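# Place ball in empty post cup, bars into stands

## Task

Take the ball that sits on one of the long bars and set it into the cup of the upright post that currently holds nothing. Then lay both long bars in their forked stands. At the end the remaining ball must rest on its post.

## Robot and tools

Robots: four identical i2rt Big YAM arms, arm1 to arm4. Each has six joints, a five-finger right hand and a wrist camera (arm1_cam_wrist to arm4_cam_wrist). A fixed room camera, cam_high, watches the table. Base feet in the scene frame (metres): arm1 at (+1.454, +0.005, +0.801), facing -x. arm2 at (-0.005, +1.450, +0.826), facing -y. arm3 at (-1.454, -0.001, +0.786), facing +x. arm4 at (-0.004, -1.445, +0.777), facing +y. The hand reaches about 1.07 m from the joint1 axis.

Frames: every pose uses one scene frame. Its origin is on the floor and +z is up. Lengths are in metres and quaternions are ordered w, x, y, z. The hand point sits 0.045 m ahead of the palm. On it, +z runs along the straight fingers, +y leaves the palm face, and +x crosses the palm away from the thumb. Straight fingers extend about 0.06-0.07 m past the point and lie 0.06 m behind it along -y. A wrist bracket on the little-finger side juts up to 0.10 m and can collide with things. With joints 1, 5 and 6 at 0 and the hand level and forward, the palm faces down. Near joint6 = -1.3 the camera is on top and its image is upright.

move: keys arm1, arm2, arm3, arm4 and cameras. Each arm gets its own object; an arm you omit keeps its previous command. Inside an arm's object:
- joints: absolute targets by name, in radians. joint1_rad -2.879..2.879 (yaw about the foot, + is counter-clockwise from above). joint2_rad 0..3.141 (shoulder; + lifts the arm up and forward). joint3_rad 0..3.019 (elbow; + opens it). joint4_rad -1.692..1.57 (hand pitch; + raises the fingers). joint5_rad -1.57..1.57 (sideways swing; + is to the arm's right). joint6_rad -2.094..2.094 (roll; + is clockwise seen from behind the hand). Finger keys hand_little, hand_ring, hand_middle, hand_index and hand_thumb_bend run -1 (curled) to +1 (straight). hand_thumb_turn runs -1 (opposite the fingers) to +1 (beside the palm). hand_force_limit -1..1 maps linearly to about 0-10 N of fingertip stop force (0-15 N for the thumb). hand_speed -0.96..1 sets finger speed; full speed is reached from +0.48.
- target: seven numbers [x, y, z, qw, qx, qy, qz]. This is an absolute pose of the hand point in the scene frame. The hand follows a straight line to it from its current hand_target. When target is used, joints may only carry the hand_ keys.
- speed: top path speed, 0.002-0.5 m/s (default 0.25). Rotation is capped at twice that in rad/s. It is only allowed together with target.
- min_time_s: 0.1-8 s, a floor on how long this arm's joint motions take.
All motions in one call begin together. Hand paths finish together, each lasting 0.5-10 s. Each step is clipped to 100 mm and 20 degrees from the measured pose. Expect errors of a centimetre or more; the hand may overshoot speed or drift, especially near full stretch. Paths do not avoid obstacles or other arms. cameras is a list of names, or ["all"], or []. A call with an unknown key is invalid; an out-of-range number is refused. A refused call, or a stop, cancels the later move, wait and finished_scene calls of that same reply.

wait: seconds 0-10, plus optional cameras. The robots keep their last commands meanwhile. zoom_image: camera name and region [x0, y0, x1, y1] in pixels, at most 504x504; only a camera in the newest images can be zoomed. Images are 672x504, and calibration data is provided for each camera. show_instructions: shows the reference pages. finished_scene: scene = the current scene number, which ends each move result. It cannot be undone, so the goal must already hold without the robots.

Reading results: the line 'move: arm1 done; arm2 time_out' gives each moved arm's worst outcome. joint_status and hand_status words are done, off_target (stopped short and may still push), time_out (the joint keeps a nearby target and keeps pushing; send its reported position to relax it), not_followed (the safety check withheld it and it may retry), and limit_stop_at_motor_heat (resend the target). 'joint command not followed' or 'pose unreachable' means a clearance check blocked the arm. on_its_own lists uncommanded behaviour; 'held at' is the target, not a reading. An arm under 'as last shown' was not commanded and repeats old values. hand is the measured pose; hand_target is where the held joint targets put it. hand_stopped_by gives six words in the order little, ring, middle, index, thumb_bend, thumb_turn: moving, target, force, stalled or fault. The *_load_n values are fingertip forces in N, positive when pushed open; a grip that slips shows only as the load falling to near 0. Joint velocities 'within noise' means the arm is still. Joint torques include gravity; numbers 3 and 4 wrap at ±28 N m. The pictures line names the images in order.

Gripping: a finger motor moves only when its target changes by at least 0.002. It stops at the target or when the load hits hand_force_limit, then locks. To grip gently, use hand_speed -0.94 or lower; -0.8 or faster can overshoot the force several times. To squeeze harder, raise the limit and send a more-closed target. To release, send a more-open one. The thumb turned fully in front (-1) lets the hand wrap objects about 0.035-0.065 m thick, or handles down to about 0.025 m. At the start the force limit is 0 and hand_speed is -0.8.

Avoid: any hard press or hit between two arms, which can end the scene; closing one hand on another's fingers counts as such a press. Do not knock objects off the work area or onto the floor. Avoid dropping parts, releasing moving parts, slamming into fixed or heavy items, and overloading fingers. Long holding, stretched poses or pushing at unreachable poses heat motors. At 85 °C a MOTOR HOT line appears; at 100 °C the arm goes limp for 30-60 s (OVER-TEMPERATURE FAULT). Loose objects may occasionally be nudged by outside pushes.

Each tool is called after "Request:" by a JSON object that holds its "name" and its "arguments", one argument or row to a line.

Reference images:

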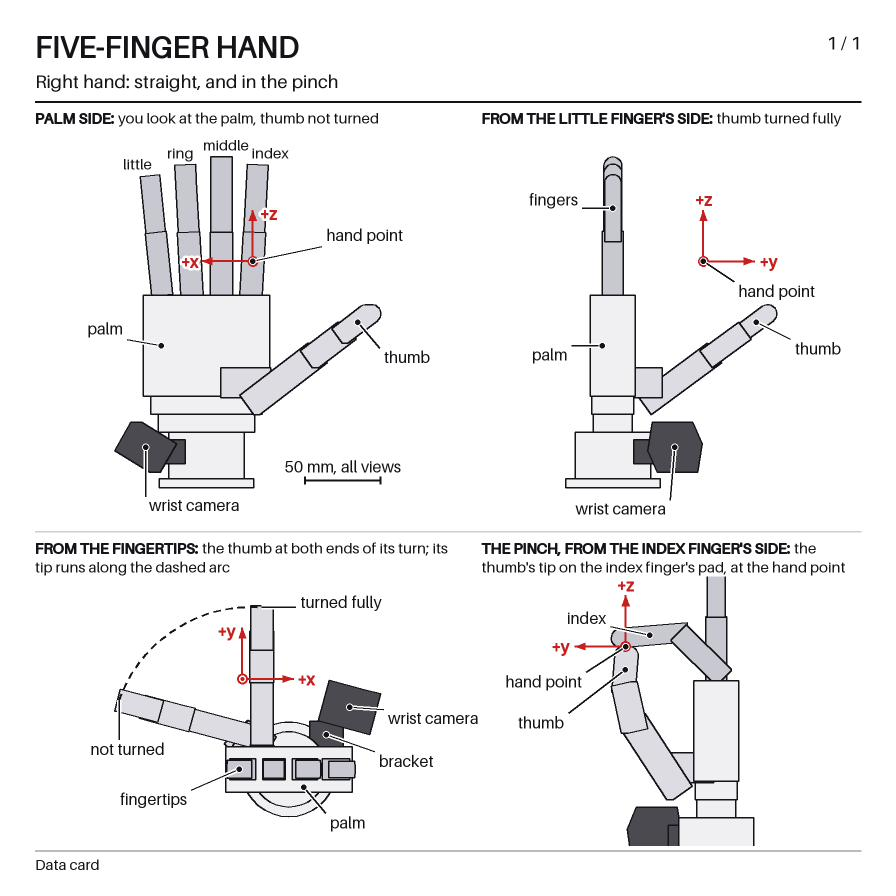

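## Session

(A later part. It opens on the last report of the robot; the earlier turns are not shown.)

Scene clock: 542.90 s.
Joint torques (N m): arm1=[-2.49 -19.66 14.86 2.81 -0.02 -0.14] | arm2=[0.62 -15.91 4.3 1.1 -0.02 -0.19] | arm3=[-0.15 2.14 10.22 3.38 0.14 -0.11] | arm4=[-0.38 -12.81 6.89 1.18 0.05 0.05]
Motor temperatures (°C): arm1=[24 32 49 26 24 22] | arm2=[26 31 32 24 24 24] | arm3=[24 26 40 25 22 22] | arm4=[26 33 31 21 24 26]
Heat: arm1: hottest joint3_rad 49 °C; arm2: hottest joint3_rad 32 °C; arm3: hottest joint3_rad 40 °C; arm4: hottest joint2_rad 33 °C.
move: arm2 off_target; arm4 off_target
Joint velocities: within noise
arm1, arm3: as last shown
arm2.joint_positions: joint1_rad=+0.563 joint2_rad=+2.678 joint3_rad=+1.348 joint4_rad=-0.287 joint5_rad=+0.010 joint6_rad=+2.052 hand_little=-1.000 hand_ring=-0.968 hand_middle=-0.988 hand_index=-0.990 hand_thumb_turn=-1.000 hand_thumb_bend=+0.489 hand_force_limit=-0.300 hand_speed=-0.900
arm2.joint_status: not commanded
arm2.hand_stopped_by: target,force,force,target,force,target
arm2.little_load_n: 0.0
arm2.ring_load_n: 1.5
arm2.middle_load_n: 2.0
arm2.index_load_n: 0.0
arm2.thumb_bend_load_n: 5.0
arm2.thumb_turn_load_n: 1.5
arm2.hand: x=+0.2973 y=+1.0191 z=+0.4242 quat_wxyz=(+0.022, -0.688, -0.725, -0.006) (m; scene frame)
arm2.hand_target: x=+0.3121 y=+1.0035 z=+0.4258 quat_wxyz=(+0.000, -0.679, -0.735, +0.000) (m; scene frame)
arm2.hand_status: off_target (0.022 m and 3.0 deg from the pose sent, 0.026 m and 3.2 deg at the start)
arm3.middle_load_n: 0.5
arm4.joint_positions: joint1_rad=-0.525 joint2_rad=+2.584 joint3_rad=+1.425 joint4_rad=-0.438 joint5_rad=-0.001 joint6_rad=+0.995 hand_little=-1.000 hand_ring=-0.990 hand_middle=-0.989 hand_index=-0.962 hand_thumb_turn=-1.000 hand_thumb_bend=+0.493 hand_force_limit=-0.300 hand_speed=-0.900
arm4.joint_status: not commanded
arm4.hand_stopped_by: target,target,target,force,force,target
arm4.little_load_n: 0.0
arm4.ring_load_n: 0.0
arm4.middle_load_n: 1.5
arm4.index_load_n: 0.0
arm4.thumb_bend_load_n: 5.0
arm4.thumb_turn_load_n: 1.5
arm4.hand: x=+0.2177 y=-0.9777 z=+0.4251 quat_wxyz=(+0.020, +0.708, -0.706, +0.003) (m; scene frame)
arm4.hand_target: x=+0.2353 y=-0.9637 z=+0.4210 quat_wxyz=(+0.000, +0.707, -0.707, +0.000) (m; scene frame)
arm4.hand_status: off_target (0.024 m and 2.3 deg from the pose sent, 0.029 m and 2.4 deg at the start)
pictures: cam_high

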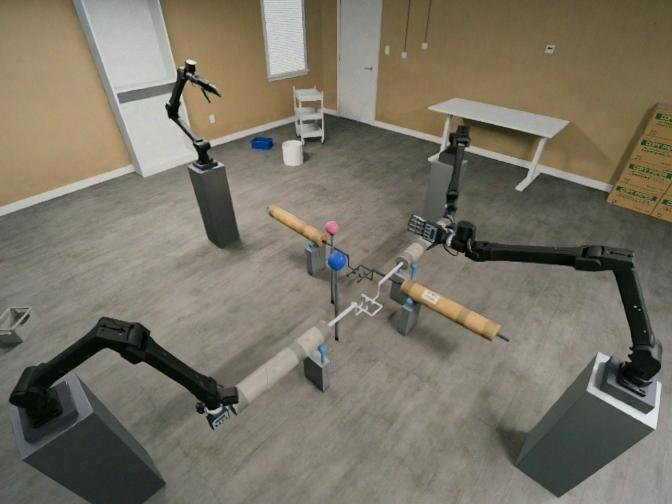

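Request:
{"name": "move", "arguments": {
  "arm2": {"target": [0.3020, 1.004, 0.428, 0, 0.6783, 0.7348, 0], "speed": 0.03, "joints": {"hand_thumb_bend": 1, "hand_speed": -0.7, "hand_force_limit": 0}},
  "arm4": {"target": [0.2250, -0.963, 0.425, 0, 0.7071, -0.7071, 0], "speed": 0.03, "joints": {"hand_thumb_bend": 1, "hand_speed": -0.7, "hand_force_limit": 0}}
}}

Request:
{"name": "move", "arguments": {
  "arm2": {"joints": {"hand_little": 1, "hand_ring": 1, "hand_middle": 1, "hand_index": 1}},
  "arm4": {"joints": {"hand_little": 1, "hand_ring": 1, "hand_middle": 1, "hand_index": 1}},
  "cameras": ["arm2_cam_wrist","arm4_cam_wrist","cam_high"]
}}

Scene clock: 551.90 s.
Joint torques (N m): arm1=[-2.49 -19.84 14.9 2.82 -0.02 -0.11] | arm2=[-0.56 -16.91 2.62 1.43 0.01 -0.33] | arm3=[0.09 1.9 10.19 3.43 0.15 -0.11] | arm4=[0.97 -13.92 4.75 1.39 0.04 0.21]
Motor temperatures (°C): arm1=[24 32 49 26 24 22] | arm2=[26 31 31 24 24 24] | arm3=[24 26 40 25 22 22] | arm4=[26 32 31 21 24 26]
Heat: arm1: hottest joint3_rad 49 °C; arm2: hottest joint2_rad 31 °C; arm3: hottest joint3_rad 40 °C; arm4: hottest joint2_rad 32 °C.
move: arm2 off_target; arm4 off_target
Joint velocities: within noise
arm1, arm3: as last shown
arm2.joint_positions: joint1_rad=+0.562 joint2_rad=+2.678 joint3_rad=+1.346 joint4_rad=-0.283 joint5_rad=+0.010 joint6_rad=+2.052 hand_little=-1.000 hand_ring=-0.968 hand_middle=-0.988 hand_index=-0.990 hand_thumb_turn=-1.000 hand_thumb_bend=+1.000 hand_force_limit=+0.000 hand_speed=-0.700
arm2.joint_status: all done
arm2.hand_stopped_by: target,force,force,target,target,target
arm2.little_load_n: 0.0
arm2.ring_load_n: 0.5
arm2.middle_load_n: 1.5
arm2.index_load_n: 0.0
arm2.thumb_bend_load_n: 0.0
arm2.thumb_turn_load_n: 0.0
arm2.hand: x=+0.2969 y=+1.0186 z=+0.4242 quat_wxyz=(+0.020, -0.689, -0.725, -0.006) (m; scene frame)
arm2.hand_target: x=+0.3017 y=+1.0042 z=+0.4283 quat_wxyz=(+0.001, -0.679, -0.734, +0.000) (m; scene frame)
arm2.hand_status: off_target (0.016 m and 2.9 deg from the pose sent, 0.016 m and 3.0 deg at the start)
arm3.middle_load_n: 0.0
arm4.joint_positions: joint1_rad=-0.525 joint2_rad=+2.584 joint3_rad=+1.425 joint4_rad=-0.434 joint5_rad=-0.001 joint6_rad=+0.995 hand_little=-1.000 hand_ring=-0.990 hand_middle=-0.990 hand_index=-0.962 hand_thumb_turn=-1.000 hand_thumb_bend=+1.000 hand_force_limit=+0.000 hand_speed=-0.700
arm4.joint_status: all done
arm4.hand_stopped_by: target,target,target,force,target,target
arm4.little_load_n: 0.0
arm4.ring_load_n: 0.0
arm4.middle_load_n: 1.0
arm4.index_load_n: 0.0
arm4.thumb_bend_load_n: -0.5
arm4.thumb_turn_load_n: 0.0
arm4.hand: x=+0.2182 y=-0.9768 z=+0.4250 quat_wxyz=(+0.018, +0.708, -0.706, +0.002) (m; scene frame)
arm4.hand_target: x=+0.2249 y=-0.9632 z=+0.4255 quat_wxyz=(+0.000, +0.707, -0.707, +0.000) (m; scene frame)
arm4.hand_status: off_target (0.015 m and 2.1 deg from the pose sent, 0.016 m and 2.3 deg at the start)
pictures: none

Scene clock: 554.80 s.
Joint torques (N m): arm1=[-2.37 -19.72 14.9 2.77 -0.02 -0.13] | arm2=[-0.32 -16.97 2.65 0.85 -0.07 -0.14] | arm3=[0.03 2.02 10.24 3.43 0.13 -0.1] | arm4=[0.97 -14.04 4.83 0.88 0.01 0.2]
Motor temperatures (°C): arm1=[24 32 49 26 24 22] | arm2=[26 31 31 24 24 24] | arm3=[24 26 40 25 22 22] | arm4=[26 32 31 21 24 26]
Heat: arm1: hottest joint3_rad 49 °C; arm2: hottest joint2_rad 31 °C; arm3: hottest joint3_rad 40 °C; arm4: hottest joint2_rad 32 °C.
move: arm2 done; arm4 done
Joint velocities: within noise
arm1, arm3: as last shown
arm2.joint_positions: joint1_rad=+0.558 joint2_rad=+2.678 joint3_rad=+1.346 joint4_rad=-0.269 joint5_rad=+0.013 joint6_rad=+2.029 hand_little=+1.000 hand_ring=+1.000 hand_middle=+1.000 hand_index=+1.000 hand_thumb_turn=-1.000 hand_thumb_bend=+1.000 hand_force_limit=+0.000 hand_speed=-0.700
arm2.joint_status: all done
arm2.hand_stopped_by: target,target,target,target,target,target
arm2.little_load_n: 0.0
arm2.ring_load_n: 0.0
arm2.middle_load_n: 0.0
arm2.index_load_n: -0.5
arm2.thumb_bend_load_n: -0.5
arm2.thumb_turn_load_n: 0.0
arm2.hand: x=+0.2972 y=+1.0151 z=+0.4248 quat_wxyz=(+0.014, -0.682, -0.731, -0.003) (m; scene frame)
arm2.hand_target: x=+0.3017 y=+1.0042 z=+0.4283 quat_wxyz=(+0.001, -0.679, -0.735, +0.000) (m; scene frame)
arm2.hand_status: not commanded
arm3.thumb_bend_load_n: 0.5
arm4.joint_positions: joint1_rad=-0.525 joint2_rad=+2.584 joint3_rad=+1.425 joint4_rad=-0.421 joint5_rad=+0.000 joint6_rad=+0.995 hand_little=+1.000 hand_ring=+1.000 hand_middle=+1.000 hand_index=+1.000 hand_thumb_turn=-1.000 hand_thumb_bend=+1.000 hand_force_limit=+0.000 hand_speed=-0.700
arm4.joint_status: all done
arm4.hand_stopped_by: target,target,target,target,target,target
arm4.little_load_n: 0.0
arm4.ring_load_n: 0.0
arm4.middle_load_n: 0.0
arm4.index_load_n: -0.5
arm4.thumb_bend_load_n: 0.0
arm4.thumb_turn_load_n: 0.5
arm4.hand: x=+0.2203 y=-0.9740 z=+0.4248 quat_wxyz=(+0.012, +0.708, -0.706, +0.002) (m; scene frame)
arm4.hand_target: x=+0.2248 y=-0.9632 z=+0.4255 quat_wxyz=(+0.000, +0.707, -0.707, +0.000) (m; scene frame)
arm4.hand_status: not commanded
pictures: arm2_cam_wrist, arm4_cam_wrist, cam_high
camera_calibration:
arm2_cam_wrist: T_world_to_cam=[[0.944468, 0.327214, -0.0301731, -0.59736], [0.309764, -0.855919, 0.414064, 0.612982], [0.109662, -0.400417, -0.909747, 0.871729], [0, 0, 0, 1]] pos_world=[0.278713, 1.06918, 0.521215]
arm4_cam_wrist: T_world_to_cam=[[-0.96849, -0.241691, 0.0601001, -0.0508848], [-0.155948, 0.776668, 0.610301, 0.513207], [-0.194182, 0.581698, -0.789886, 1.05724], [0, 0, 0, 1]] pos_world=[0.236049, -1.02588, 0.524947]

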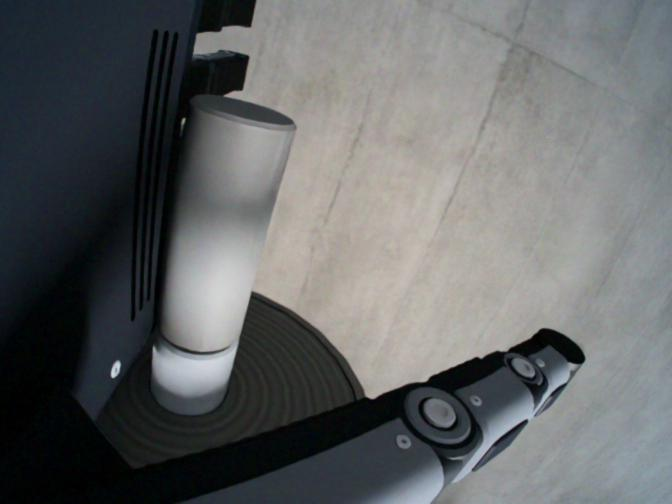

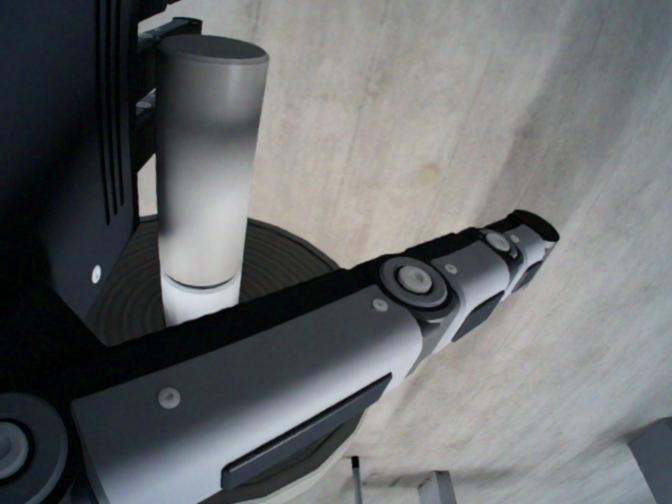

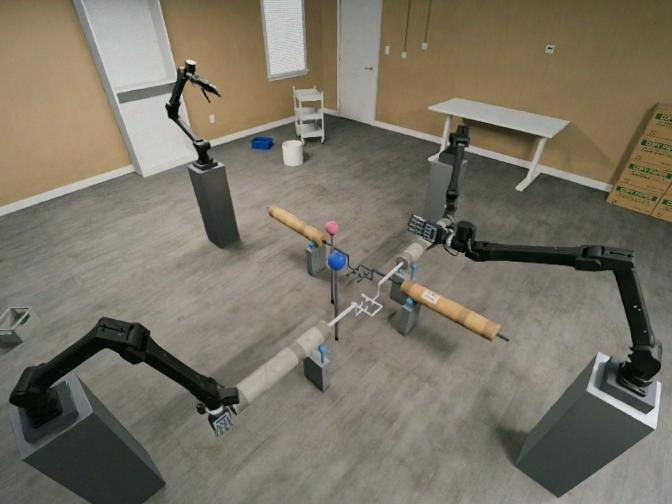

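Request:
{"name": "move", "arguments": {
  "arm2": {"target": [0.3040, 1.006, 0.60, 0, 0.6783, 0.7348, 0], "speed": 0.1},
  "arm4": {"target": [0.2230, -0.965, 0.60, 0, 0.7071, -0.7071, 0], "speed": 0.1},
  "cameras": ["cam_high","arm1_cam_wrist"]
}}

Request:
{"name": "zoom_image", "arguments": {
  "camera": "cam_high",
  "region": [270, 200, 430, 400]
}}

Scene clock: 559.63 s.
Joint torques (N m): arm1=[-2.55 -19.9 14.89 2.76 -0.02 -0.12] | arm2=[0.38 -17.61 3.22 -0.05 -0.11 -0.05] | arm3=[-0.09 1.96 10.25 3.51 0.14 -0.11] | arm4=[1.14 -14.51 4.51 0.21 0.02 0.22]
Motor temperatures (°C): arm1=[24 32 49 26 24 22] | arm2=[26 31 31 24 24 24] | arm3=[24 26 40 25 22 22] | arm4=[26 32 30 21 24 26]
Heat: arm1: hottest joint3_rad 49 °C; arm2: hottest joint2_rad 31 °C; arm3: hottest joint3_rad 40 °C; arm4: hottest joint2_rad 32 °C.
move: arm2 off_target; arm4 done
Joint velocities: within noise
arm1, arm3: as last shown
arm2.joint_positions: joint1_rad=+0.558 joint2_rad=+2.274 joint3_rad=+1.150 joint4_rad=-0.462 joint5_rad=+0.013 joint6_rad=+2.029 hand_little=+1.000 hand_ring=+1.000 hand_middle=+1.000 hand_index=+1.000 hand_thumb_turn=-1.000 hand_thumb_bend=+1.000 hand_force_limit=+0.000 hand_speed=-0.700
arm2.joint_status: not commanded
arm2.hand_stopped_by: target,target,target,target,target,target
arm2.little_load_n: 0.0
arm2.ring_load_n: 0.0
arm2.middle_load_n: 0.0
arm2.index_load_n: 0.0
arm2.thumb_bend_load_n: 0.0
arm2.thumb_turn_load_n: 0.0
arm2.hand: x=+0.2987 y=+1.0091 z=+0.5887 quat_wxyz=(+0.007, -0.682, -0.731, -0.001) (m; scene frame)
arm2.hand_target: x=+0.3039 y=+1.0060 z=+0.5997 quat_wxyz=(+0.000, -0.678, -0.735, +0.000) (m; scene frame)
arm2.hand_status: off_target (0.013 m and 1.0 deg from the pose sent, 0.176 m and 1.7 deg at the start)
arm3.thumb_bend_load_n: 0.0
arm4.joint_positions: joint1_rad=-0.525 joint2_rad=+2.206 joint3_rad=+1.293 joint4_rad=-0.642 joint5_rad=+0.000 joint6_rad=+0.995 hand_little=+1.000 hand_ring=+1.000 hand_middle=+1.000 hand_index=+1.000 hand_thumb_turn=-1.000 hand_thumb_bend=+1.000 hand_force_limit=+0.000 hand_speed=-0.700
arm4.joint_status: not commanded
arm4.hand_stopped_by: target,target,target,target,target,target
arm4.little_load_n: 0.0
arm4.ring_load_n: 0.0
arm4.middle_load_n: 0.0
arm4.index_load_n: 0.0
arm4.thumb_bend_load_n: 0.0
arm4.thumb_turn_load_n: 0.0
arm4.hand: x=+0.2271 y=-0.9639 z=+0.5941 quat_wxyz=(-0.001, +0.708, -0.706, -0.001) (m; scene frame)
arm4.hand_target: x=+0.2230 y=-0.9650 z=+0.5999 quat_wxyz=(+0.000, +0.707, -0.707, +0.000) (m; scene frame)
arm4.hand_status: done (0.007 m and 0.2 deg from the pose sent, 0.176 m and 1.3 deg at the start)
pictures: arm1_cam_wrist, cam_high
camera_calibration:
arm1_cam_wrist: T_world_to_cam=[[0.0193521, 0.993834, 0.109181, -0.16416], [0.454996, 0.0884841, -0.886086, 0.644419], [-0.890283, 0.0668245, -0.450478, 1.04032], [0, 0, 0, 1]] pos_world=[0.636148, 0.0366084, 1.05758]

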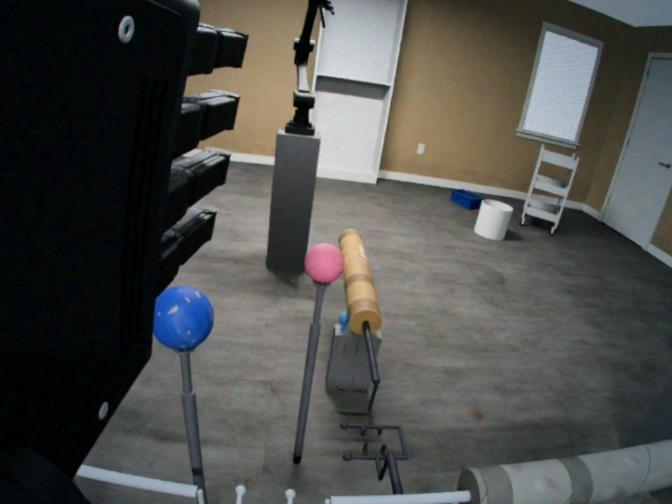

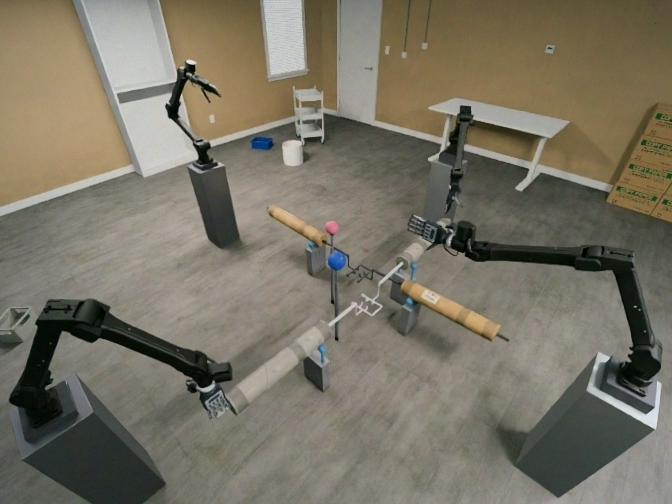

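Scaled by 2.520 from the camera's 672x504 image, which has a finer 960x720 frame.

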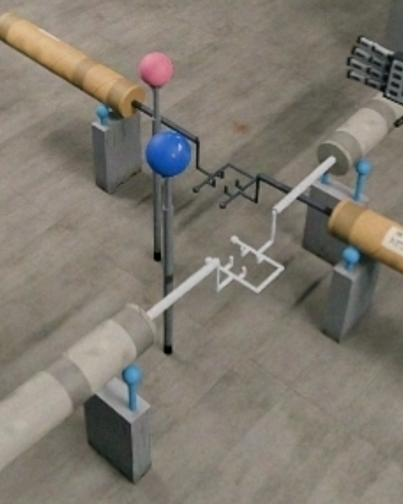

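Request:
{"name": "finished_scene", "arguments": {
  "scene": 1
}}

The scene is finished: the task was done.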